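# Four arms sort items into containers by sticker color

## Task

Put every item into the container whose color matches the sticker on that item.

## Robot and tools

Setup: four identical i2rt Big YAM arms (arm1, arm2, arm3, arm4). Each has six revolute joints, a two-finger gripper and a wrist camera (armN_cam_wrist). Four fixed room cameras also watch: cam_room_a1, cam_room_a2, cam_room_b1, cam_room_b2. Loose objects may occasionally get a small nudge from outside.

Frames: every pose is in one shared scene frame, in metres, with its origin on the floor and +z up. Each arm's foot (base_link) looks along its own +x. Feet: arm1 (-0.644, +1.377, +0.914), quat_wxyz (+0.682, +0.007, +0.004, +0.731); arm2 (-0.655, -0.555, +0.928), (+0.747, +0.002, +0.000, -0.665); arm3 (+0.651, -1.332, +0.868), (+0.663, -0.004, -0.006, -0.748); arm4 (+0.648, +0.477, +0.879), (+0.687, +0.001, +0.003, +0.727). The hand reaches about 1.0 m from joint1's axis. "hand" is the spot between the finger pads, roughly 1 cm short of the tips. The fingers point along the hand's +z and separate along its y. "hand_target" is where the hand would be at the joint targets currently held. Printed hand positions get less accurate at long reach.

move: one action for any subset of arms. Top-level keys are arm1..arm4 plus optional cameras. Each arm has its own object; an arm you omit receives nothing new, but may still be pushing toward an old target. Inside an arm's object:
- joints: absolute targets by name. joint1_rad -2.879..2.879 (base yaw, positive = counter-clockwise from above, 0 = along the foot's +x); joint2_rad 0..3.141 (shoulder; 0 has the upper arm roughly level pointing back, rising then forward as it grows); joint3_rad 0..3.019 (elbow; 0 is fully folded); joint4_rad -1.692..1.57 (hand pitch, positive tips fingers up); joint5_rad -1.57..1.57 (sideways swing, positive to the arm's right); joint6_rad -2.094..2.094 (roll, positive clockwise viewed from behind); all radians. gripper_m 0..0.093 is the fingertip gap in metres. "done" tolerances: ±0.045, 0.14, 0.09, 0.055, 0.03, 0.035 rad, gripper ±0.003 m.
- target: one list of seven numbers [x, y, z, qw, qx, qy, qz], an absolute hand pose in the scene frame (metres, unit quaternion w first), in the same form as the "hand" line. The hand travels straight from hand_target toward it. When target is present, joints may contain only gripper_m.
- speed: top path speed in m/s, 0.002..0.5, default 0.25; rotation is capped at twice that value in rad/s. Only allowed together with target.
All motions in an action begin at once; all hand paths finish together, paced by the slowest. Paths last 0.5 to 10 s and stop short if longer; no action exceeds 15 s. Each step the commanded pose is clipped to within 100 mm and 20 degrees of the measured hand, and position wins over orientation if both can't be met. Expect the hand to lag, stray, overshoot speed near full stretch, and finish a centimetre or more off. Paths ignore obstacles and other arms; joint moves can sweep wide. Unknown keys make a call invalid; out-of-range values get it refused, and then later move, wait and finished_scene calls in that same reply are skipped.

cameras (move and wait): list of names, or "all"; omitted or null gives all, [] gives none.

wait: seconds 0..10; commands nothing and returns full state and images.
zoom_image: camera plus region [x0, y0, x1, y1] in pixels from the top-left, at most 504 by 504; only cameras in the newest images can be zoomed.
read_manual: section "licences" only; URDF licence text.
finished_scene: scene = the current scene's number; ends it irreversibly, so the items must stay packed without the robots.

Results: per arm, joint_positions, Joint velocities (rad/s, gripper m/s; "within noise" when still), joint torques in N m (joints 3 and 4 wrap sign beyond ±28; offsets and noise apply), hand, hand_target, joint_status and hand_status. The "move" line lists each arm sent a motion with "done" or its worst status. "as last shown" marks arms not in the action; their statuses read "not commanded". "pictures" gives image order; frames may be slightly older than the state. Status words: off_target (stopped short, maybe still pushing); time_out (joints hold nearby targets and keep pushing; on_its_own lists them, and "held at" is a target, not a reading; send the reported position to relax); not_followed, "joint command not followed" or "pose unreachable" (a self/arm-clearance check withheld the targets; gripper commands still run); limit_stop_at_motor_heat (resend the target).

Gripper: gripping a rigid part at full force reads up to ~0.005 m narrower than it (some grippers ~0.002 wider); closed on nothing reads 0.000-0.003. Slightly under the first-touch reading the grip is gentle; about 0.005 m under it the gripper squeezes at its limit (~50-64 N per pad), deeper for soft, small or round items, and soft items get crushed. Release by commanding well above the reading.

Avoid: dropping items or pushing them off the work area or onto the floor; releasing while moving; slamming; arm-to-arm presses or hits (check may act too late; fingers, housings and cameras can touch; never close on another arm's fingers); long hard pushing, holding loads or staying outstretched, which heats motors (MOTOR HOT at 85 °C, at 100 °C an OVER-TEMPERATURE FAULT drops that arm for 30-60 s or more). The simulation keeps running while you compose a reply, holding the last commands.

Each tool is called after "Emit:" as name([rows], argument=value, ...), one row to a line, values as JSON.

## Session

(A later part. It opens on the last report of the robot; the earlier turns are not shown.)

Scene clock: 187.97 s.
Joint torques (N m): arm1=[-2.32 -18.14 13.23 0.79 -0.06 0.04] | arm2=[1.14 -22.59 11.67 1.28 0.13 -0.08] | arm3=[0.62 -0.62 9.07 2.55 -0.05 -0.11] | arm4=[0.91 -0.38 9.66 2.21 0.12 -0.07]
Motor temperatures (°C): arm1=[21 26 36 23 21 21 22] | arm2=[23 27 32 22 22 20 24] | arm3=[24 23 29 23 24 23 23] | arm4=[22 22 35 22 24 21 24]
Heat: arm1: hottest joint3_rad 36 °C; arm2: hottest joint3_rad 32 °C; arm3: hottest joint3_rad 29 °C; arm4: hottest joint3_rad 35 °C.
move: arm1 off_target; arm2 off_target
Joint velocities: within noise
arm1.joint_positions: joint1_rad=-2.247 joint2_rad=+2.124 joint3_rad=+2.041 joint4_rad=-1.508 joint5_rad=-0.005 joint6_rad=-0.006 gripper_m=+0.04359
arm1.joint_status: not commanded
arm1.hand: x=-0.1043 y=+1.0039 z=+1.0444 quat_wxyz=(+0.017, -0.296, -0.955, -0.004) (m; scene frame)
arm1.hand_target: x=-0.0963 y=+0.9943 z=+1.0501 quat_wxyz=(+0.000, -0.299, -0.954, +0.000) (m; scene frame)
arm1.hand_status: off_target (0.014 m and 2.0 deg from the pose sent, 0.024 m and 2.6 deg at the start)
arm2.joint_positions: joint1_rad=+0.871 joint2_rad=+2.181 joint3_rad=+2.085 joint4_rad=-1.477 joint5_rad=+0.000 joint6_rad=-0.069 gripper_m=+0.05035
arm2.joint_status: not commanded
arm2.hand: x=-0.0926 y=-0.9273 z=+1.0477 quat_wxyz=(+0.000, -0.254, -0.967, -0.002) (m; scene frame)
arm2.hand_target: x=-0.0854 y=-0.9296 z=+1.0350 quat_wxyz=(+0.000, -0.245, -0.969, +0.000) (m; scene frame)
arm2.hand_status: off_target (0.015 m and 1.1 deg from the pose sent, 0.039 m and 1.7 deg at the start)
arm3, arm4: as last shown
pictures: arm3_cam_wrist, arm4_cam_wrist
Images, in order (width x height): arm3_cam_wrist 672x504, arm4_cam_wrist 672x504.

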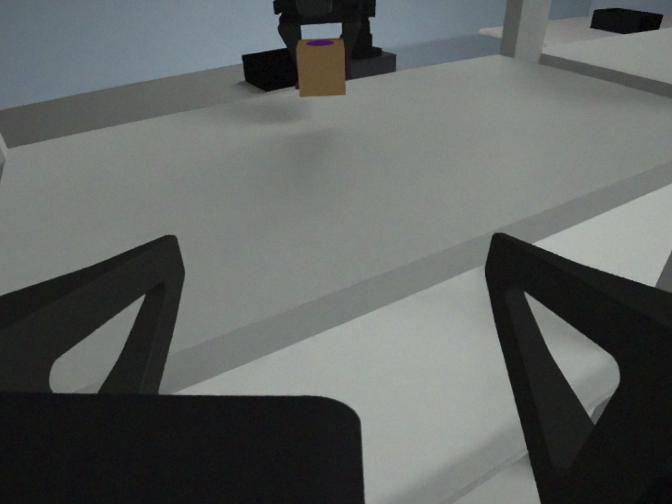

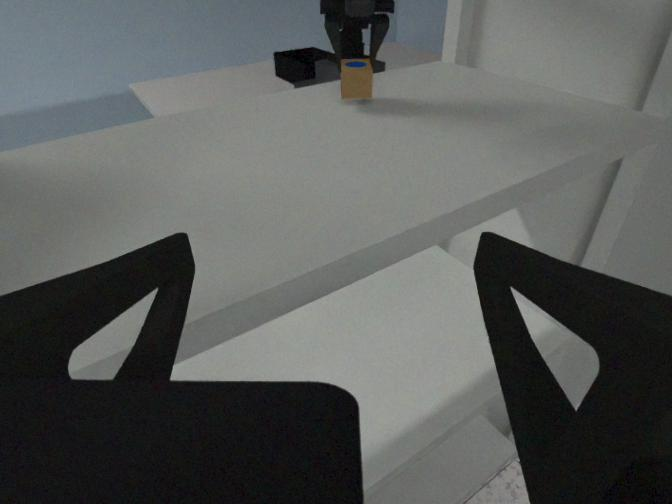

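Emit:
move(arm1={"target": [-0.094, 0.992, 1.033, 0, 0.299, 0.954, 0], "speed": 0.04}, arm2={"target": [-0.083, -0.930, 1.005, 0, 0.2453, 0.9694, 0], "speed": 0.05}, cameras=["arm3_cam_wrist","arm4_cam_wrist"])

Emit:
zoom_image(camera="arm3_cam_wrist", region=[220, 0, 440, 165])

Emit:
zoom_image(camera="arm4_cam_wrist", region=[260, 0, 480, 165])

Scene clock: 194.87 s.
Joint torques (N m): arm1=[-2.9 -18.55 11.49 0.95 -0.08 0.05] | arm2=[1.26 -23 9.74 1.39 0.12 -0.07] | arm3=[0.56 -0.5 9.11 2.52 -0.05 -0.11] | arm4=[1.08 -0.38 9.65 2.15 0.14 -0.09]
Motor temperatures (°C): arm1=[21 26 37 23 21 21 22] | arm2=[23 28 32 22 22 20 24] | arm3=[24 23 29 23 24 23 23] | arm4=[22 22 35 22 24 21 24]
Heat: arm1: hottest joint3_rad 37 °C; arm2: hottest joint3_rad 32 °C; arm3: hottest joint3_rad 29 °C; arm4: hottest joint3_rad 35 °C.
move: arm1 done; arm2 off_target
Joint velocities: within noise
arm1.joint_positions: joint1_rad=-2.247 joint2_rad=+2.137 joint3_rad=+2.041 joint4_rad=-1.474 joint5_rad=-0.005 joint6_rad=-0.006 gripper_m=+0.04359
arm1.joint_status: not commanded
arm1.hand: x=-0.0975 y=+0.9991 z=+1.0359 quat_wxyz=(+0.007, -0.296, -0.955, -0.001) (m; scene frame)
arm1.hand_target: x=-0.0940 y=+0.9921 z=+1.0332 quat_wxyz=(+0.000, -0.299, -0.954, +0.000) (m; scene frame)
arm1.hand_status: done (0.008 m and 0.9 deg from the pose sent, 0.019 m and 2.0 deg at the start)
arm2.joint_positions: joint1_rad=+0.871 joint2_rad=+2.201 joint3_rad=+2.064 joint4_rad=-1.414 joint5_rad=+0.000 joint6_rad=-0.069 gripper_m=+0.05035
arm2.joint_status: not commanded
arm2.hand: x=-0.0851 y=-0.9321 z=+1.0264 quat_wxyz=(-0.010, -0.254, -0.967, +0.002) (m; scene frame)
arm2.hand_target: x=-0.0835 y=-0.9296 z=+1.0053 quat_wxyz=(+0.000, -0.245, -0.969, +0.000) (m; scene frame)
arm2.hand_status: off_target (0.022 m and 1.6 deg from the pose sent, 0.044 m and 1.1 deg at the start)
arm3, arm4: as last shown
pictures: arm3_cam_wrist, arm4_cam_wrist
Images, in order (width x height): arm3_cam_wrist 672x504, arm4_cam_wrist 672x504.

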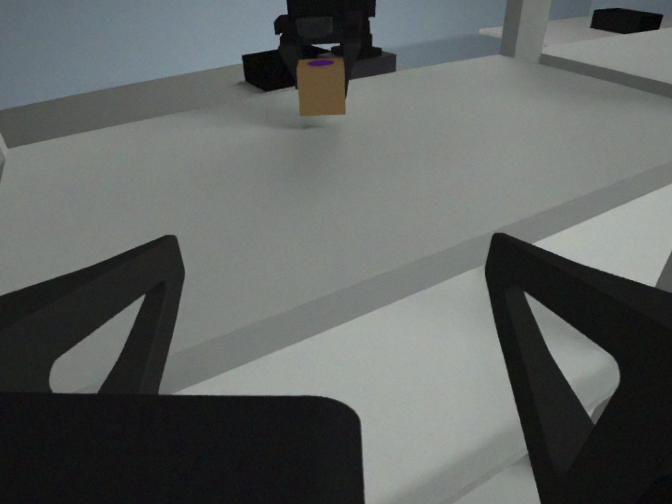

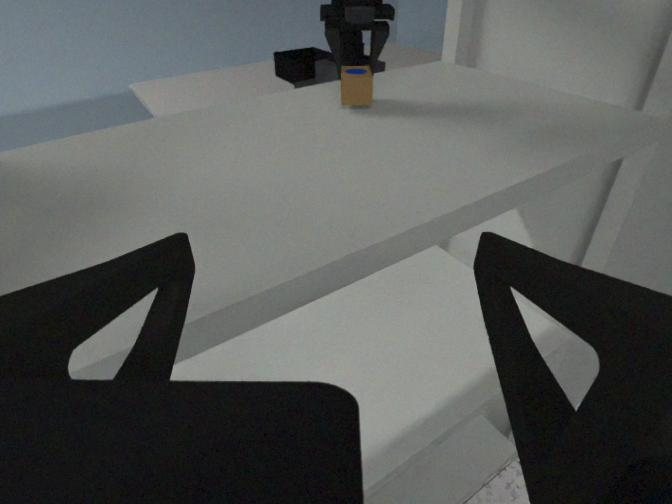

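Scaled by 2.291.

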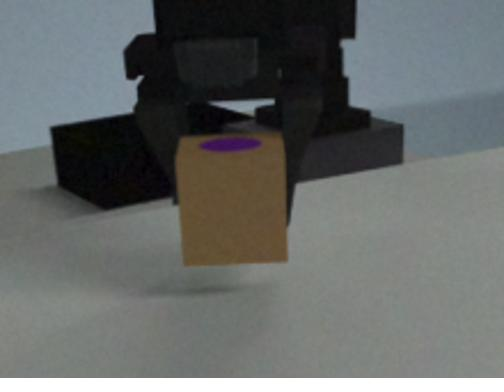

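Scaled by 2.291.

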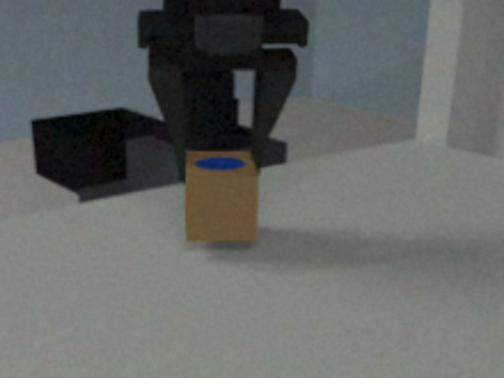

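Emit:
move(arm1={"target": [-0.092, 0.990, 1.019, 0, 0.299, 0.954, 0], "speed": 0.03}, arm2={"target": [-0.083, -0.929, 0.992, 0, 0.2453, 0.9694, 0], "speed": 0.03}, cameras=["arm3_cam_wrist","arm4_cam_wrist"])

Emit:
zoom_image(camera="arm3_cam_wrist", region=[220, 0, 440, 165])

Emit:
zoom_image(camera="arm4_cam_wrist", region=[260, 0, 480, 165])

Scene clock: 199.30 s.
Joint torques (N m): arm1=[-2.02 -19.43 10.43 0.96 -0.08 0.04] | arm2=[1.32 -22.42 9.51 1.37 0.11 -0.05] | arm3=[0.67 -0.44 9.11 2.58 -0.06 -0.11] | arm4=[0.67 -0.56 9.66 2.28 0.09 -0.06]
Motor temperatures (°C): arm1=[21 26 37 23 21 21 22] | arm2=[23 28 32 22 22 20 24] | arm3=[24 23 29 23 24 23 23] | arm4=[22 22 35 22 24 21 24]
Heat: arm1: hottest joint3_rad 37 °C; arm2: hottest joint3_rad 32 °C; arm3: hottest joint3_rad 29 °C; arm4: hottest joint3_rad 35 °C.
move: arm1 done; arm2 off_target
Joint velocities: arm1=[within noise] | arm2=[within noise] | arm3=[within noise] | arm4=[-0.005 0.015 0.002 -0.002 -0.007 -0.183 0.001]
arm1.joint_positions: joint1_rad=-2.247 joint2_rad=+2.152 joint3_rad=+2.041 joint4_rad=-1.448 joint5_rad=-0.005 joint6_rad=-0.006 gripper_m=+0.04359
arm1.joint_status: not commanded
arm1.hand: x=-0.0925 y=+0.9956 z=+1.0260 quat_wxyz=(+0.002, -0.296, -0.955, +0.000) (m; scene frame)
arm1.hand_target: x=-0.0920 y=+0.9902 z=+1.0191 quat_wxyz=(+0.000, -0.299, -0.954, +0.000) (m; scene frame)
arm1.hand_status: done (0.009 m and 0.4 deg from the pose sent, 0.020 m and 0.9 deg at the start)
arm2.joint_positions: joint1_rad=+0.871 joint2_rad=+2.202 joint3_rad=+2.042 joint4_rad=-1.383 joint5_rad=+0.000 joint6_rad=-0.069 gripper_m=+0.05035
arm2.joint_status: not commanded
arm2.hand: x=-0.0845 y=-0.9325 z=+1.0175 quat_wxyz=(-0.013, -0.254, -0.967, +0.003) (m; scene frame)
arm2.hand_target: x=-0.0837 y=-0.9285 z=+0.9924 quat_wxyz=(+0.000, -0.245, -0.969, +0.000) (m; scene frame)
arm2.hand_status: off_target (0.026 m and 1.9 deg from the pose sent, 0.035 m and 1.6 deg at the start)
arm3, arm4: as last shown
pictures: arm3_cam_wrist, arm4_cam_wrist
Images, in order (width x height): arm3_cam_wrist 672x504, arm4_cam_wrist 672x504.

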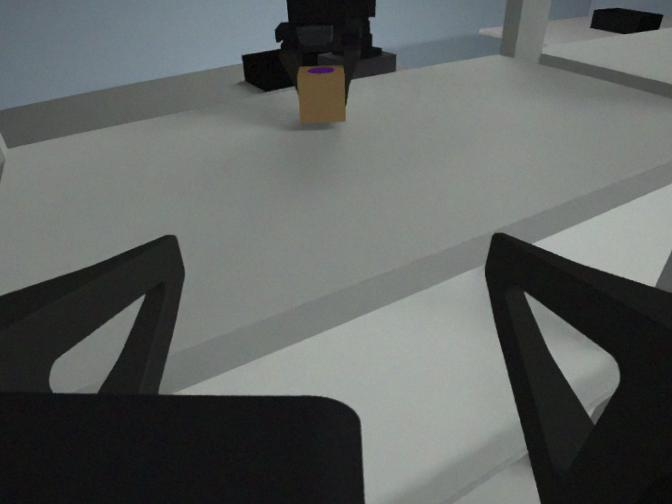

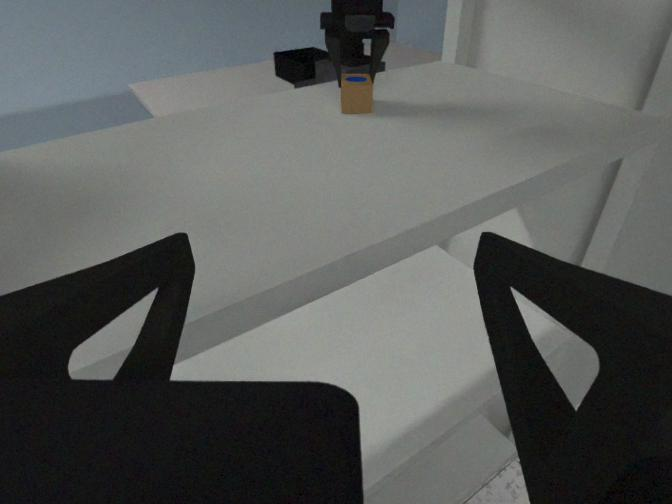

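Scaled by 2.291.

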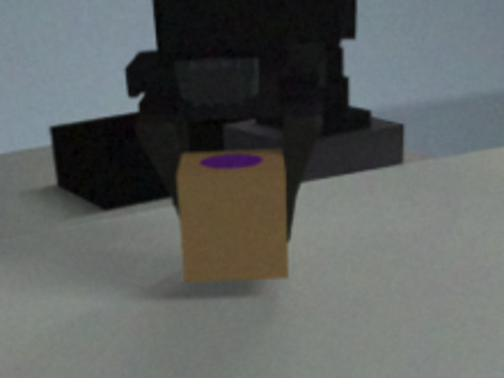

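Scaled by 2.291.

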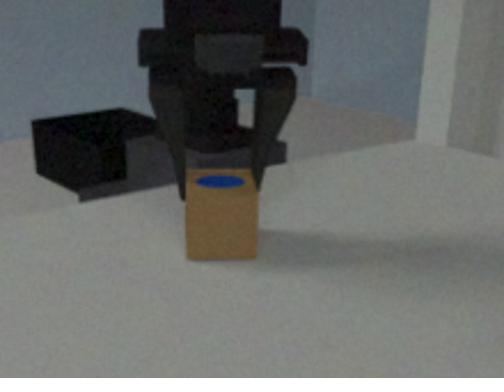

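Emit:
move(arm1={"target": [-0.092, 0.990, 1.009, 0, 0.299, 0.954, 0], "speed": 0.03}, arm2={"target": [-0.083, -0.929, 0.983, 0, 0.2453, 0.9694, 0], "speed": 0.03}, cameras=["arm3_cam_wrist","arm4_cam_wrist"])

Emit:
zoom_image(camera="arm3_cam_wrist", region=[220, 0, 440, 165])

Emit:
zoom_image(camera="arm4_cam_wrist", region=[260, 0, 480, 165])

Scene clock: 203.97 s.
Joint torques (N m): arm1=[-2.02 -18.96 9.09 1.31 -0.04 0.03] | arm2=[1.2 -22.65 9.47 1.37 0.11 -0.06] | arm3=[0.5 -0.5 9.06 2.52 -0.05 -0.11] | arm4=[0.91 -0.56 9.66 2.33 0.13 -0.1]
Motor temperatures (°C): arm1=[21 26 36 23 21 21 22] | arm2=[23 28 32 22 22 20 24] | arm3=[24 23 29 23 24 23 23] | arm4=[22 22 34 22 24 21 24]
Heat: arm1: hottest joint3_rad 36 °C; arm2: hottest joint3_rad 32 °C; arm3: hottest joint3_rad 29 °C; arm4: hottest joint3_rad 34 °C.
move: arm1 off_target; arm2 off_target
Joint velocities: within noise
arm1.joint_positions: joint1_rad=-2.247 joint2_rad=+2.152 joint3_rad=+2.035 joint4_rad=-1.438 joint5_rad=-0.005 joint6_rad=-0.006 gripper_m=+0.04359
arm1.joint_status: not commanded
arm1.hand: x=-0.0916 y=+0.9950 z=+1.0240 quat_wxyz=(-0.001, -0.296, -0.955, +0.001) (m; scene frame)
arm1.hand_target: x=-0.0923 y=+0.9904 z=+1.0091 quat_wxyz=(+0.000, -0.299, -0.954, +0.000) (m; scene frame)
arm1.hand_status: off_target (0.016 m and 0.4 deg from the pose sent, 0.018 m and 0.4 deg at the start)
arm2.joint_positions: joint1_rad=+0.871 joint2_rad=+2.208 joint3_rad=+2.029 joint4_rad=-1.364 joint5_rad=+0.000 joint6_rad=-0.069 gripper_m=+0.05035
arm2.joint_status: not commanded
arm2.hand: x=-0.0842 y=-0.9326 z=+1.0083 quat_wxyz=(-0.013, -0.254, -0.967, +0.003) (m; scene frame)
arm2.hand_target: x=-0.0836 y=-0.9286 z=+0.9835 quat_wxyz=(+0.000, -0.245, -0.969, +0.000) (m; scene frame)
arm2.hand_status: off_target (0.026 m and 1.9 deg from the pose sent, 0.035 m and 1.9 deg at the start)
arm3, arm4: as last shown
pictures: arm3_cam_wrist, arm4_cam_wrist
Images, in order (width x height): arm3_cam_wrist 672x504, arm4_cam_wrist 672x504.

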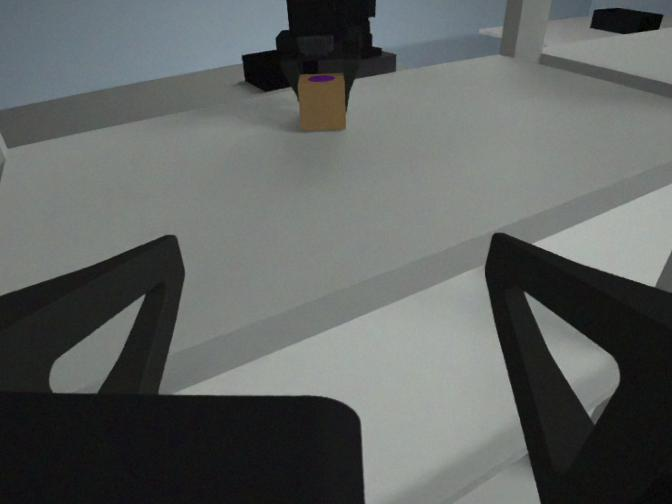

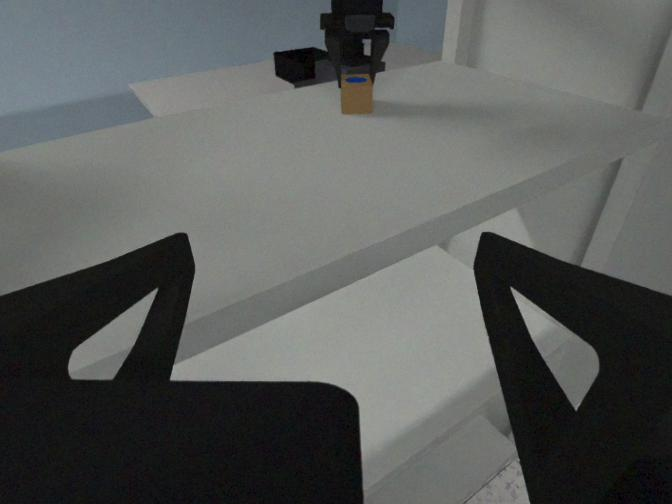

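Scaled by 2.291.

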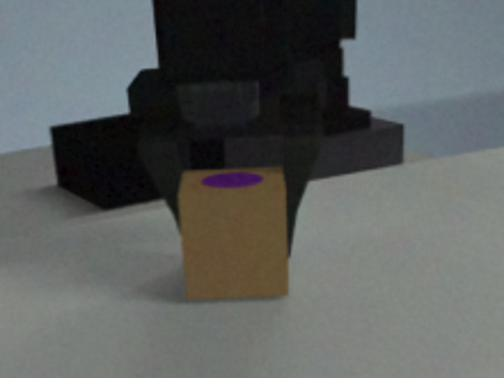

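Scaled by 2.291.

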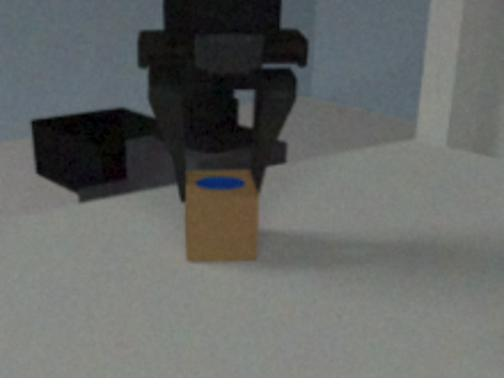

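Emit:
move(arm1={"target": [-0.092, 0.990, 1.017, 0, 0.299, 0.954, 0], "speed": 0.03}, arm2={"target": [-0.083, -0.929, 0.974, 0, 0.2453, 0.9694, 0], "speed": 0.03}, cameras=["arm3_cam_wrist","arm4_cam_wrist"])

Emit:
move(arm1={"joints": {"gripper_m": 0.06}}, cameras=["arm3_cam_wrist","arm4_cam_wrist","arm1_cam_wrist"])

Emit:
zoom_image(camera="arm3_cam_wrist", region=[220, 0, 440, 165])

Scene clock: 210.97 s.
Joint torques (N m): arm1=[-2.43 -18.84 10.74 0.69 -0.04 0.04] | arm2=[1.26 -22.12 8.85 1.72 0.1 -0.06] | arm3=[0.56 -0.62 9.1 2.55 -0.05 -0.12] | arm4=[1.03 -0.5 9.57 2.15 0.14 -0.07]
Motor temperatures (°C): arm1=[21 27 36 23 21 21 22] | arm2=[23 28 32 22 22 20 24] | arm3=[24 23 29 23 24 23 23] | arm4=[22 21 34 22 24 21 24]
Heat: arm1: hottest joint3_rad 36 °C; arm2: hottest joint3_rad 32 °C; arm3: hottest joint3_rad 29 °C; arm4: hottest joint3_rad 34 °C.
move: arm1 done; arm2 off_target
Joint velocities: within noise
arm1.joint_positions: joint1_rad=-2.247 joint2_rad=+2.152 joint3_rad=+2.035 joint4_rad=-1.438 joint5_rad=-0.005 joint6_rad=-0.006 gripper_m=+0.04359
arm1.joint_status: not commanded
arm1.hand: x=-0.0916 y=+0.9950 z=+1.0240 quat_wxyz=(-0.001, -0.296, -0.955, +0.001) (m; scene frame)
arm1.hand_target: x=-0.0921 y=+0.9902 z=+1.0170 quat_wxyz=(+0.000, -0.299, -0.954, +0.000) (m; scene frame)
arm1.hand_status: done (0.009 m and 0.4 deg from the pose sent, 0.009 m and 0.4 deg at the start)
arm2.joint_positions: joint1_rad=+0.871 joint2_rad=+2.208 joint3_rad=+2.022 joint4_rad=-1.352 joint5_rad=+0.001 joint6_rad=-0.069 gripper_m=+0.05035
arm2.joint_status: not commanded
arm2.hand: x=-0.0835 y=-0.9332 z=+1.0059 quat_wxyz=(-0.016, -0.254, -0.967, +0.004) (m; scene frame)
arm2.hand_target: x=-0.0839 y=-0.9283 z=+0.9747 quat_wxyz=(+0.000, -0.245, -0.969, +0.000) (m; scene frame)
arm2.hand_status: off_target (0.032 m and 2.2 deg from the pose sent, 0.034 m and 1.9 deg at the start)
arm3, arm4: as last shown
pictures: arm3_cam_wrist, arm4_cam_wrist
Images, in order (width x height): arm3_cam_wrist 672x504, arm4_cam_wrist 672x504.

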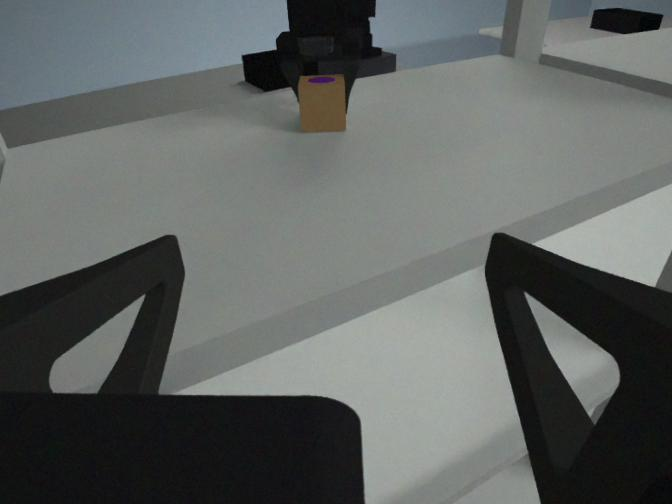

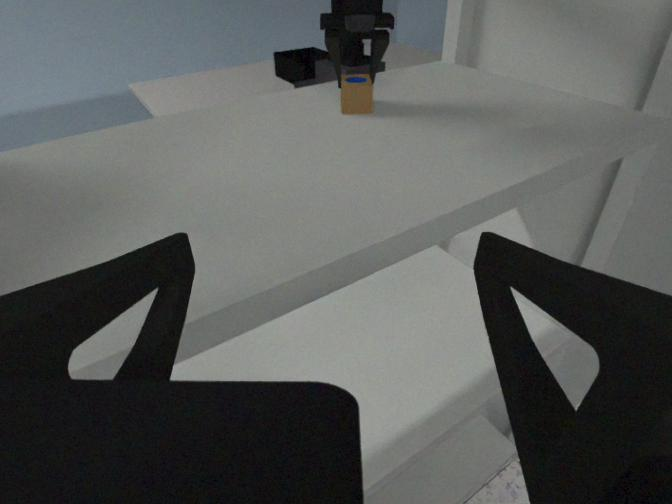

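Scene clock: 211.43 s.
Joint torques (N m): arm1=[-2.26 -18.32 10.77 0.65 0.01 0.03] | arm2=[1.32 -22.07 8.85 1.69 0.09 -0.06] | arm3=[0.44 -0.73 9.1 2.55 -0.06 -0.11] | arm4=[0.62 -0.44 9.68 2.28 0.12 -0.09]
Motor temperatures (°C): arm1=[21 27 36 23 21 21 22] | arm2=[23 28 32 22 22 20 24] | arm3=[24 23 29 23 24 23 23] | arm4=[22 21 34 22 24 21 24]
Heat: arm1: hottest joint3_rad 36 °C; arm2: hottest joint3_rad 32 °C; arm3: hottest joint3_rad 29 °C; arm4: hottest joint3_rad 34 °C.
move: arm1 done
Joint velocities: within noise
arm1.joint_positions: joint1_rad=-2.247 joint2_rad=+2.153 joint3_rad=+2.035 joint4_rad=-1.438 joint5_rad=-0.005 joint6_rad=-0.006 gripper_m=+0.05996
arm1.joint_status: all done
arm1.hand: x=-0.0916 y=+0.9950 z=+1.0230 quat_wxyz=(+0.000, -0.296, -0.955, +0.001) (m; scene frame)
arm1.hand_target: x=-0.0921 y=+0.9902 z=+1.0170 quat_wxyz=(+0.000, -0.299, -0.954, +0.000) (m; scene frame)
arm1.hand_status: not commanded
arm2: as last shown
arm2.hand_target: x=-0.0839 y=-0.9284 z=+0.9747 quat_wxyz=(+0.000, -0.245, -0.969, +0.000) (m; scene frame)
arm3.joint_positions: joint1_rad=-1.934 joint2_rad=+0.600 joint3_rad=+0.202 joint4_rad=+0.432 joint5_rad=+0.001 joint6_rad=+0.006 gripper_m=+0.09007
arm3.joint_status: not commanded
arm3.hand: x=+0.3451 y=-1.1666 z=+1.1256 quat_wxyz=(+0.166, -0.676, +0.174, +0.697) (m; scene frame)
arm3.hand_target: x=+0.3471 y=-1.1637 z=+1.1289 quat_wxyz=(+0.173, -0.670, +0.173, +0.701) (m; scene frame)
arm3.hand_status: not commanded
arm4.joint_positions: joint1_rad=+0.905 joint2_rad=+0.602 joint3_rad=+0.190 joint4_rad=+0.431 joint5_rad=-0.001 joint6_rad=+0.012 gripper_m=+0.09011
arm4.joint_status: not commanded
arm4.hand: x=+0.3671 y=+0.6753 z=+1.1321 quat_wxyz=(-0.208, +0.666, -0.216, -0.683) (m; scene frame)
arm4.hand_target: x=+0.3659 y=+0.6756 z=+1.1437 quat_wxyz=(-0.215, +0.656, -0.208, -0.693) (m; scene frame)
arm4.hand_status: not commanded
pictures: arm1_cam_wrist, arm3_cam_wrist, arm4_cam_wrist
Images, in order (width x height): arm1_cam_wrist 672x504, arm3_cam_wrist 672x504, arm4_cam_wrist 672x504.

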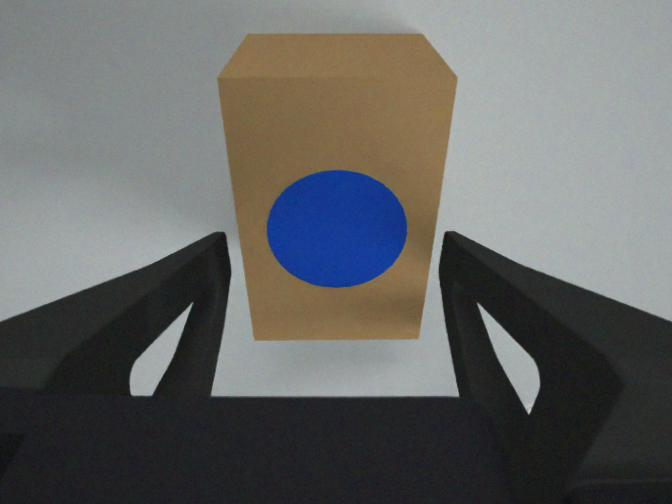

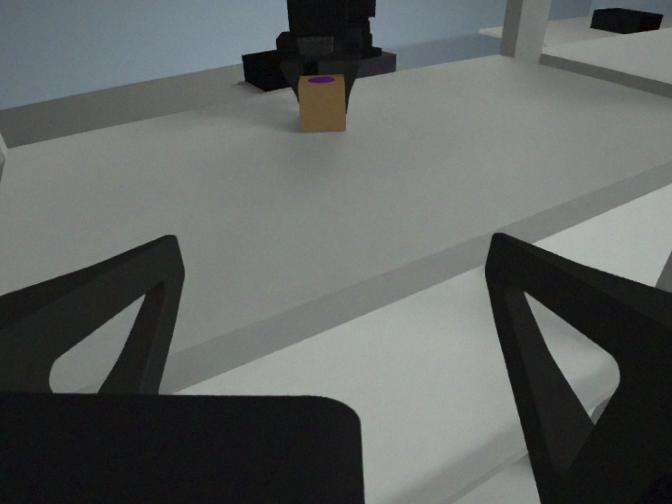

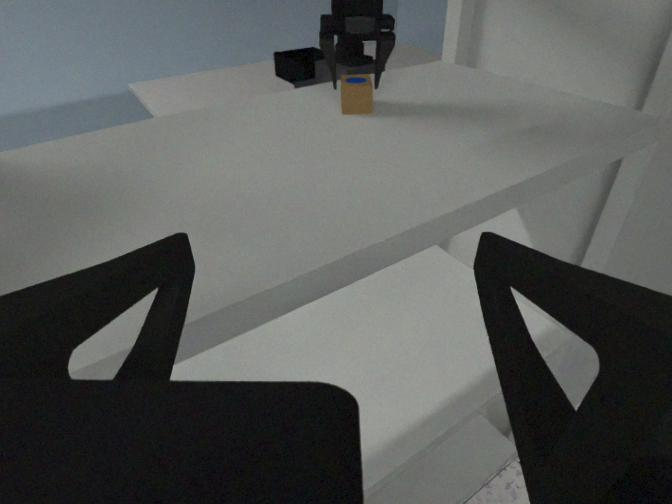

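Scaled by 2.291.

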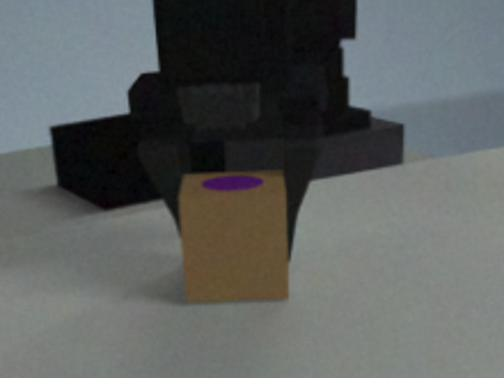

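Emit:
move(arm1={"joints": {"gripper_m": 0.085}}, arm2={"target": [-0.083, -0.930, 0.985, 0, 0.2453, 0.9694, 0], "speed": 0.03}, cameras=["arm2_cam_wrist"])

Emit:
move(arm2={"joints": {"gripper_m": 0.062}}, cameras=["arm2_cam_wrist","arm3_cam_wrist"])

Scene clock: 216.10 s.
Joint torques (N m): arm1=[-2.43 -18.61 10.66 0.77 -0.05 0.04] | arm2=[1.2 -22.48 10.58 0.69 0.09 -0.07] | arm3=[0.5 -0.38 9.1 2.52 -0.05 -0.11] | arm4=[1.2 -0.85 9.51 2.1 0.13 -0.08]
Motor temperatures (°C): arm1=[21 27 36 23 21 21 22] | arm2=[23 28 32 22 22 20 25] | arm3=[24 23 29 23 24 23 23] | arm4=[22 21 34 22 24 21 24]
Heat: arm1: hottest joint3_rad 36 °C; arm2: hottest joint3_rad 32 °C; arm3: hottest joint3_rad 29 °C; arm4: hottest joint3_rad 34 °C.
move: arm1 done; arm2 off_target
Joint velocities: within noise
arm1.joint_positions: joint1_rad=-2.247 joint2_rad=+2.153 joint3_rad=+2.035 joint4_rad=-1.438 joint5_rad=-0.006 joint6_rad=-0.006 gripper_m=+0.08493
arm1.joint_status: all done
arm1.hand: x=-0.0916 y=+0.9951 z=+1.0230 quat_wxyz=(+0.000, -0.296, -0.955, +0.001) (m; scene frame)
arm1.hand_target: x=-0.0921 y=+0.9902 z=+1.0170 quat_wxyz=(+0.000, -0.299, -0.954, +0.000) (m; scene frame)
arm1.hand_status: not commanded
arm2.joint_positions: joint1_rad=+0.871 joint2_rad=+2.208 joint3_rad=+2.022 joint4_rad=-1.352 joint5_rad=+0.001 joint6_rad=-0.069 gripper_m=+0.05035
arm2.joint_status: not commanded
arm2.hand: x=-0.0835 y=-0.9332 z=+1.0059 quat_wxyz=(-0.016, -0.254, -0.967, +0.004) (m; scene frame)
arm2.hand_target: x=-0.0833 y=-0.9297 z=+0.9853 quat_wxyz=(+0.000, -0.245, -0.969, +0.000) (m; scene frame)
arm2.hand_status: off_target (0.021 m and 2.2 deg from the pose sent, 0.021 m and 2.1 deg at the start)
arm3, arm4: as last shown
pictures: arm2_cam_wrist
Images, in order (width x height): arm2_cam_wrist 672x504.

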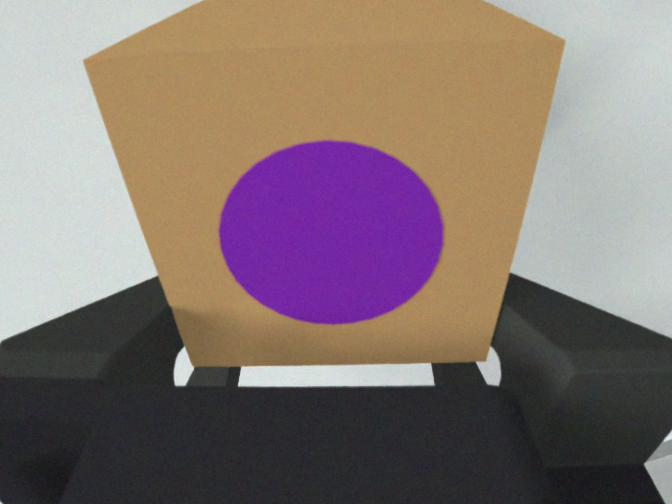

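Scene clock: 216.57 s.
Joint torques (N m): arm1=[-2.02 -19.19 10.71 0.75 -0.07 0.03] | arm2=[1.08 -22.53 10.55 0.69 0.08 -0.07] | arm3=[0.56 -0.56 9.06 2.56 -0.06 -0.11] | arm4=[0.97 -0.79 9.69 2.09 0.14 -0.08]
Motor temperatures (°C): arm1=[21 27 36 23 21 21 22] | arm2=[23 28 32 22 22 20 24] | arm3=[24 23 29 23 24 23 23] | arm4=[22 21 34 22 24 21 24]
Heat: arm1: hottest joint3_rad 36 °C; arm2: hottest joint3_rad 32 °C; arm3: hottest joint3_rad 29 °C; arm4: hottest joint3_rad 34 °C.
move: arm2 done
Joint velocities: within noise
arm1, arm3, arm4: as last shown
arm2.joint_positions: joint1_rad=+0.872 joint2_rad=+2.208 joint3_rad=+2.022 joint4_rad=-1.352 joint5_rad=+0.002 joint6_rad=-0.069 gripper_m=+0.06193
arm2.joint_status: all done
arm2.hand: x=-0.0830 y=-0.9324 z=+1.0059 quat_wxyz=(-0.016, -0.254, -0.967, +0.004) (m; scene frame)
arm2.hand_target: x=-0.0833 y=-0.9297 z=+0.9853 quat_wxyz=(+0.000, -0.245, -0.969, +0.000) (m; scene frame)
arm2.hand_status: not commanded
pictures: arm2_cam_wrist, arm3_cam_wrist
Images, in order (width x height): arm2_cam_wrist 672x504, arm3_cam_wrist 672x504.

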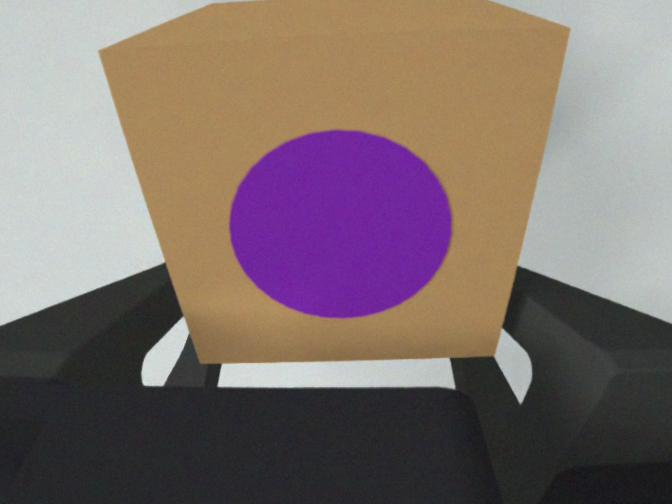

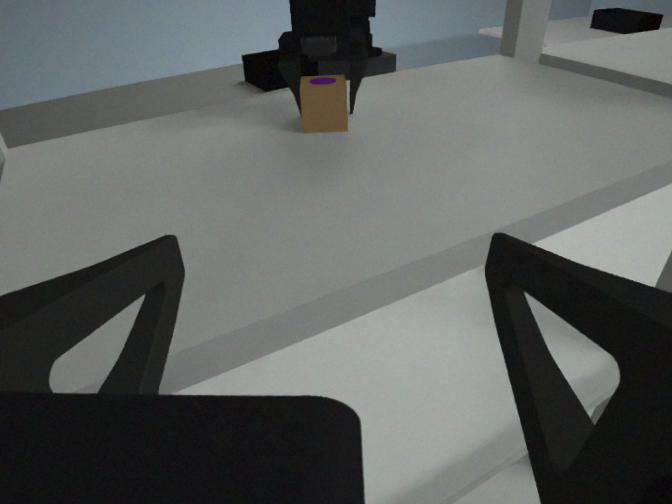

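Emit:
move(arm1={"target": [-0.092, 0.992, 1.11, 0, 0.299, 0.954, 0], "speed": 0.1}, arm2={"joints": {"gripper_m": 0.088}}, cameras=["arm2_cam_wrist","arm1_cam_wrist"])

Emit:
move(arm1={"target": [-0.373, 1.187, 1.1, 0, 0.299, 0.954, 0], "speed": 0.2}, arm2={"target": [-0.083, -0.931, 1.10, 0, 0.2453, 0.9694, 0], "speed": 0.1}, cameras=["arm2_cam_wrist","arm4_cam_wrist","arm3_cam_wrist"])

Scene clock: 225.20 s.
Joint torques (N m): arm1=[-2.14 -20.07 15.65 0.05 -0.01 0.01] | arm2=[0.67 -22.53 10.61 0.75 0.15 -0.06] | arm3=[0.56 -0.56 9.11 2.55 -0.06 -0.1] | arm4=[0.91 -0.56 9.66 2.29 0.13 -0.08]
Motor temperatures (°C): arm1=[21 28 36 23 21 21 22] | arm2=[23 28 32 22 22 20 24] | arm3=[24 23 29 23 24 23 23] | arm4=[22 21 34 22 24 21 24]
Heat: arm1: hottest joint3_rad 36 °C; arm2: hottest joint3_rad 32 °C; arm3: hottest joint3_rad 29 °C; arm4: hottest joint3_rad 34 °C.
move: arm1 off_target; arm2 done
Joint velocities: within noise
arm1.joint_positions: joint1_rad=-2.247 joint2_rad=+2.153 joint3_rad=+2.197 joint4_rad=-1.651 joint5_rad=-0.006 joint6_rad=-0.006 gripper_m=+0.08493
arm1.joint_status: not commanded
arm1.hand: x=-0.0992 y=+1.0008 z=+1.0848 quat_wxyz=(+0.024, -0.296, -0.955, -0.007) (m; scene frame)
arm1.hand_target: x=-0.0929 y=+0.9928 z=+1.1100 quat_wxyz=(-0.001, -0.299, -0.954, +0.000) (m; scene frame)
arm1.hand_status: off_target (0.028 m and 2.9 deg from the pose sent, 0.087 m and 0.4 deg at the start)
arm2.joint_positions: joint1_rad=+0.877 joint2_rad=+2.208 joint3_rad=+2.022 joint4_rad=-1.353 joint5_rad=+0.000 joint6_rad=-0.069 gripper_m=+0.08790
arm2.joint_status: all done
arm2.hand: x=-0.0811 y=-0.9292 z=+1.0059 quat_wxyz=(-0.016, -0.251, -0.968, +0.003) (m; scene frame)
arm2.hand_target: x=-0.0835 y=-0.9298 z=+0.9853 quat_wxyz=(+0.000, -0.245, -0.969, +0.000) (m; scene frame)
arm2.hand_status: not commanded
arm3, arm4: as last shown
pictures: arm1_cam_wrist, arm2_cam_wrist
Images, in order (width x height): arm1_cam_wrist 672x504, arm2_cam_wrist 672x504.

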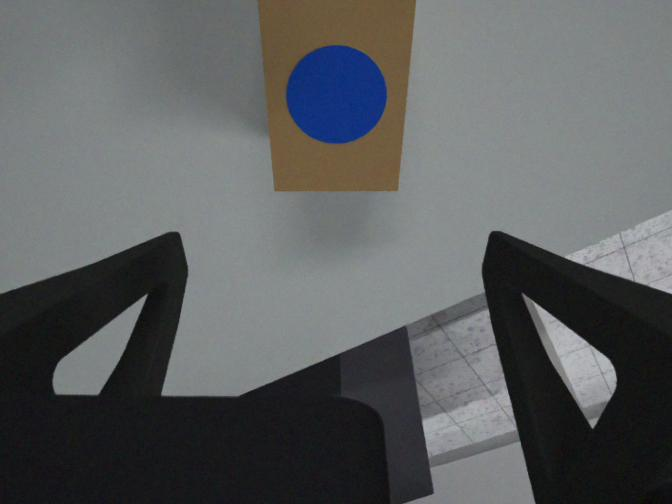

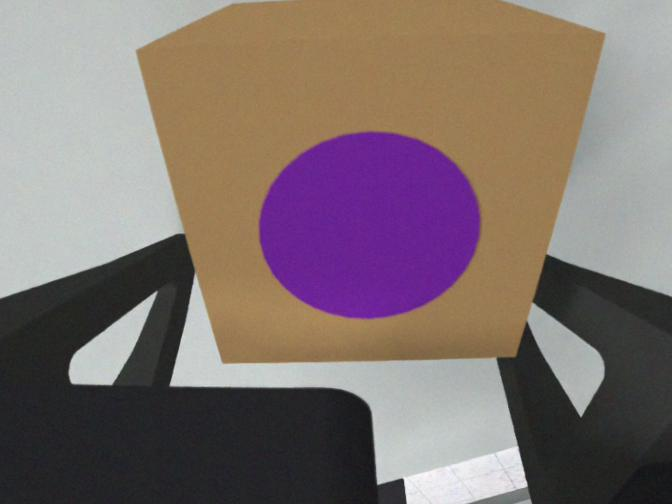

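Scene clock: 227.50 s.
Joint torques (N m): arm1=[-2.78 -5.6 10.52 0.4 -0.05 -0.01] | arm2=[0.56 -25.58 15.06 0.09 0.07 -0.05] | arm3=[0.62 -0.5 9.13 2.56 -0.06 -0.11] | arm4=[0.85 -0.56 9.63 2.18 0.14 -0.08]
Motor temperatures (°C): arm1=[21 28 35 23 21 21 22] | arm2=[23 28 33 22 22 20 24] | arm3=[24 23 29 23 24 23 23] | arm4=[22 21 34 22 24 21 24]
Heat: arm1: hottest joint3_rad 35 °C; arm2: hottest joint3_rad 33 °C; arm3: hottest joint3_rad 29 °C; arm4: hottest joint3_rad 34 °C.
move: arm1 done; arm2 off_target
Joint velocities: within noise
arm1.joint_positions: joint1_rad=-2.247 joint2_rad=+1.206 joint3_rad=+1.011 joint4_rad=-1.368 joint5_rad=-0.006 joint6_rad=-0.006 gripper_m=+0.08493
arm1.joint_status: not commanded
arm1.hand: x=-0.3721 y=+1.1905 z=+1.0980 quat_wxyz=(+0.003, -0.296, -0.955, +0.000) (m; scene frame)
arm1.hand_target: x=-0.3731 y=+1.1870 z=+1.0999 quat_wxyz=(+0.000, -0.299, -0.954, +0.000) (m; scene frame)
arm1.hand_status: done (0.004 m and 0.5 deg from the pose sent, 0.331 m and 2.9 deg at the start)
arm2.joint_positions: joint1_rad=+0.877 joint2_rad=+2.208 joint3_rad=+2.214 joint4_rad=-1.618 joint5_rad=+0.002 joint6_rad=-0.071 gripper_m=+0.08790
arm2.joint_status: not commanded
arm2.hand: x=-0.0912 y=-0.9235 z=+1.0787 quat_wxyz=(+0.020, -0.250, -0.968, -0.008) (m; scene frame)
arm2.hand_target: x=-0.0839 y=-0.9304 z=+1.0999 quat_wxyz=(-0.001, -0.245, -0.969, +0.000) (m; scene frame)
arm2.hand_status: off_target (0.024 m and 2.5 deg from the pose sent, 0.094 m and 2.0 deg at the start)
arm3, arm4: as last shown
pictures: arm2_cam_wrist, arm3_cam_wrist, arm4_cam_wrist
Images, in order (width x height): arm2_cam_wrist 672x504, arm3_cam_wrist 672x504, arm4_cam_wrist 672x504.

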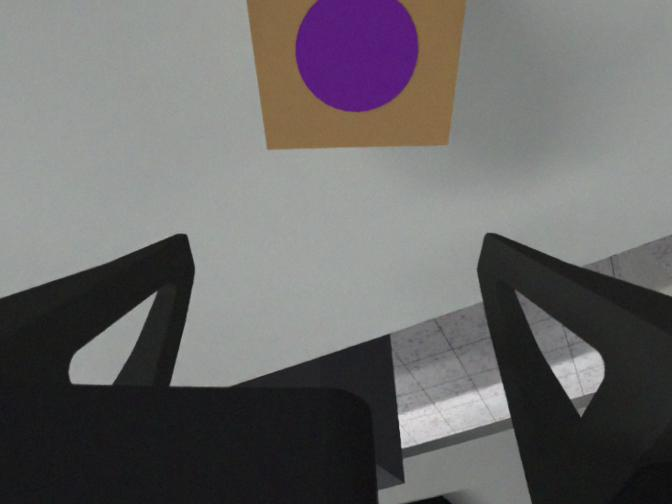

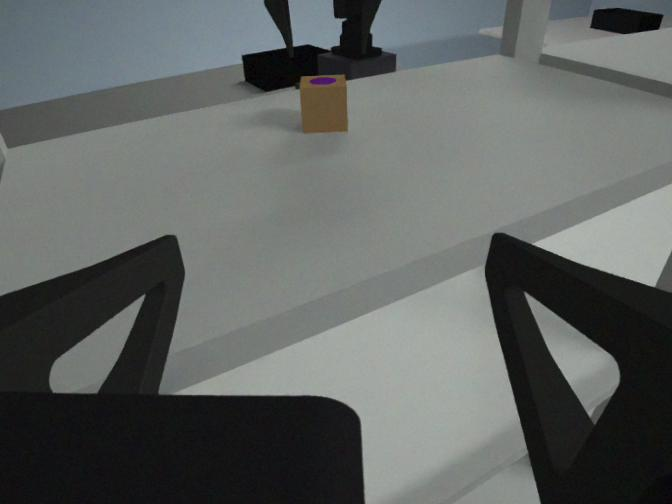

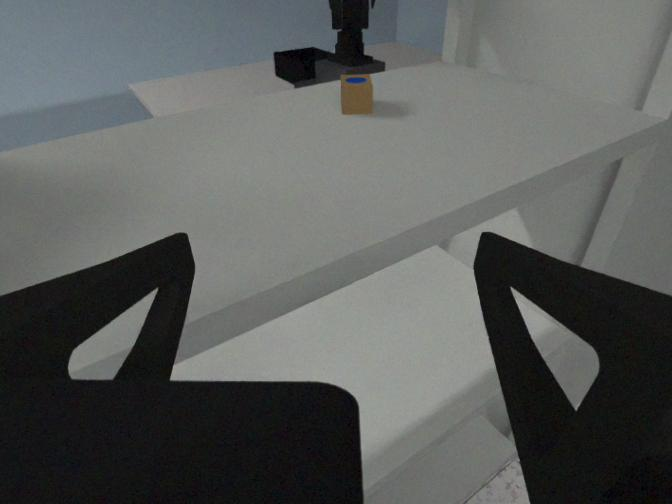

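Emit:
move(arm1={"joints": {"joint2_rad": 0.8, "joint3_rad": 0.8, "joint4_rad": -1.57}}, arm2={"target": [-0.380, -0.735, 1.12, 0, 0.2453, 0.9694, 0], "speed": 0.25}, arm4={"target": [0.006, 0.951, 1.115, -0.127, 0.864, -0.273, -0.403], "speed": 0.2}, cameras=["arm3_cam_wrist","arm4_cam_wrist"])

Emit:
move(arm2={"joints": {"joint2_rad": 0.8, "joint3_rad": 0.8, "joint4_rad": -1.57}}, arm3={"target": [0.019, -1.001, 1.11, 0.1137, -0.8597, 0.2184, 0.4475], "speed": 0.2}, cameras=["arm3_cam_wrist","arm4_cam_wrist"])

Scene clock: 255.73 s.
Joint torques (N m): arm1=[-1.73 0.97 11.06 0.1 -0.02 -0.02] | arm2=[0.85 -9.47 9.39 0.32 0.05 0.01] | arm3=[0.5 -0.5 9.09 2.59 -0.05 -0.12] | arm4=[0.32 -21.07 13.11 0.83 0.11 -0.1]
Motor temperatures (°C): arm1=[21 26 34 23 21 21 22] | arm2=[23 29 34 22 22 20 23] | arm3=[24 23 30 23 24 23 23] | arm4=[22 22 35 22 24 21 24]
Heat: arm1: hottest joint3_rad 34 °C; arm2: hottest joint3_rad 34 °C; arm3: hottest joint3_rad 30 °C; arm4: hottest joint3_rad 35 °C.
move: arm1 done; arm2 done; arm4 off_target
Joint velocities: within noise
arm1.joint_positions: joint1_rad=-2.247 joint2_rad=+0.794 joint3_rad=+0.794 joint4_rad=-1.561 joint5_rad=-0.006 joint6_rad=-0.006 gripper_m=+0.08493
arm1.joint_status: all done
arm1.hand: x=-0.4850 y=+1.2692 z=+1.1138 quat_wxyz=(+0.002, -0.296, -0.955, +0.000) (m; scene frame)
arm1.hand_target: x=-0.4863 y=+1.2678 z=+1.1151 quat_wxyz=(+0.006, -0.299, -0.954, -0.002) (m; scene frame)
arm1.hand_status: not commanded
arm2.joint_positions: joint1_rad=+0.877 joint2_rad=+1.215 joint3_rad=+1.039 joint4_rad=-1.373 joint5_rad=+0.002 joint6_rad=-0.071 gripper_m=+0.08790
arm2.joint_status: not commanded
arm2.hand: x=-0.3749 y=-0.7392 z=+1.1246 quat_wxyz=(-0.011, -0.250, -0.968, +0.003) (m; scene frame)
arm2.hand_target: x=-0.3800 y=-0.7350 z=+1.1200 quat_wxyz=(+0.000, -0.245, -0.969, +0.000) (m; scene frame)
arm2.hand_status: done (0.008 m and 1.4 deg from the pose sent, 0.347 m and 2.5 deg at the start)
arm3: as last shown
arm4.joint_positions: joint1_rad=+0.885 joint2_rad=+1.949 joint3_rad=+1.756 joint4_rad=-0.530 joint5_rad=-0.017 joint6_rad=-0.006 gripper_m=+0.09011
arm4.joint_status: not commanded
arm4.hand: x=+0.0137 y=+0.9377 z=+1.1022 quat_wxyz=(-0.119, +0.868, -0.277, -0.395) (m; scene frame)
arm4.hand_target: x=+0.0070 y=+0.9504 z=+1.1151 quat_wxyz=(-0.127, +0.864, -0.273, -0.404) (m; scene frame)
arm4.hand_status: off_target (0.020 m and 1.4 deg from the pose sent, 0.455 m and 41.2 deg at the start)
pictures: arm3_cam_wrist, arm4_cam_wrist
Images, in order (width x height): arm3_cam_wrist 672x504, arm4_cam_wrist 672x504.

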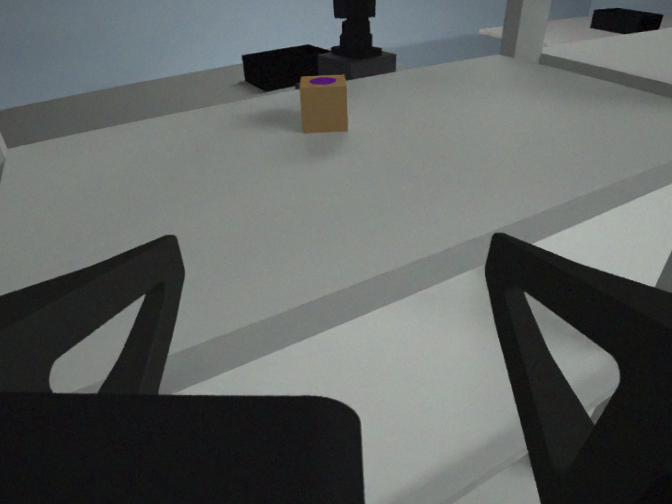

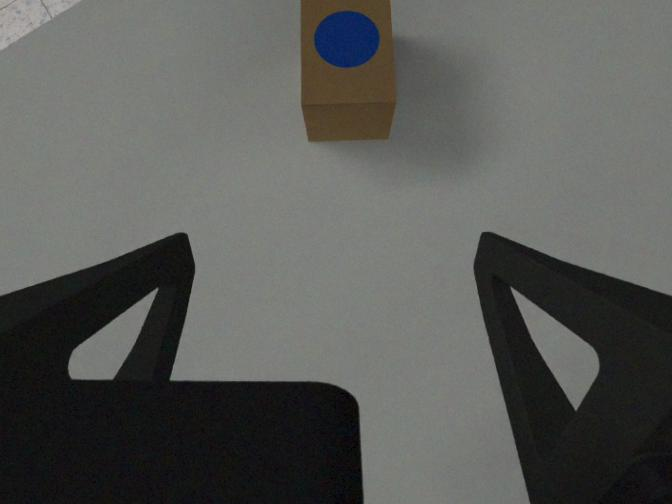

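Scene clock: 258.20 s.
Joint torques (N m): arm1=[-2.9 0.73 10.89 0.12 -0.01 -0.06] | arm2=[0.97 -2.78 9.72 0.39 0.05 0] | arm3=[2.43 -18.67 13.6 1.32 0.11 -0.05] | arm4=[0.73 -21.13 13.23 0.96 0.06 -0.08]
Motor temperatures (°C): arm1=[21 26 34 23 21 21 22] | arm2=[23 29 34 22 22 20 23] | arm3=[24 23 30 23 24 23 23] | arm4=[22 22 36 22 24 21 24]
Heat: arm1: hottest joint3_rad 34 °C; arm2: hottest joint3_rad 34 °C; arm3: hottest joint3_rad 30 °C; arm4: hottest joint3_rad 36 °C.
move: arm2 done; arm3 off_target
Joint velocities: within noise
arm1, arm4: as last shown
arm2.joint_positions: joint1_rad=+0.877 joint2_rad=+0.795 joint3_rad=+0.810 joint4_rad=-1.561 joint5_rad=+0.002 joint6_rad=-0.071 gripper_m=+0.08790
arm2.joint_status: all done
arm2.hand: x=-0.4939 y=-0.6619 z=+1.1367 quat_wxyz=(-0.012, -0.250, -0.968, +0.003) (m; scene frame)
arm2.hand_target: x=-0.4974 y=-0.6593 z=+1.1318 quat_wxyz=(-0.001, -0.245, -0.969, +0.000) (m; scene frame)
arm2.hand_status: not commanded
arm3.joint_positions: joint1_rad=-1.934 joint2_rad=+1.702 joint3_rad=+1.368 joint4_rad=-0.307 joint5_rad=+0.026 joint6_rad=+0.006 gripper_m=+0.09007
arm3.joint_status: not commanded
arm3.hand: x=+0.0365 y=-0.9999 z=+1.0870 quat_wxyz=(+0.112, -0.867, +0.225, +0.431) (m; scene frame)
arm3.hand_target: x=+0.0203 y=-1.0017 z=+1.1101 quat_wxyz=(+0.114, -0.860, +0.218, +0.448) (m; scene frame)
arm3.hand_status: off_target (0.029 m and 2.3 deg from the pose sent, 0.366 m and 36.5 deg at the start)
arm4.hand: x=+0.0138 y=+0.9377 z=+1.1022 quat_wxyz=(-0.119, +0.868, -0.277, -0.395) (m; scene frame)
arm4.hand_target: x=+0.0070 y=+0.9504 z=+1.1150 quat_wxyz=(-0.127, +0.864, -0.273, -0.403) (m; scene frame)
pictures: arm3_cam_wrist, arm4_cam_wrist
Images, in order (width x height): arm3_cam_wrist 672x504, arm4_cam_wrist 672x504.

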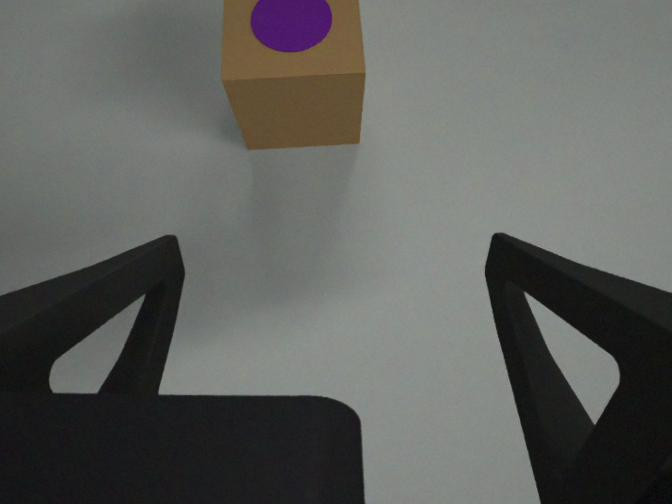

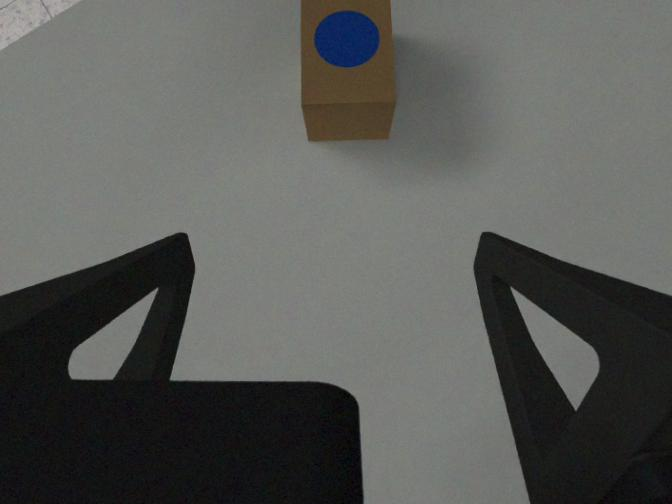

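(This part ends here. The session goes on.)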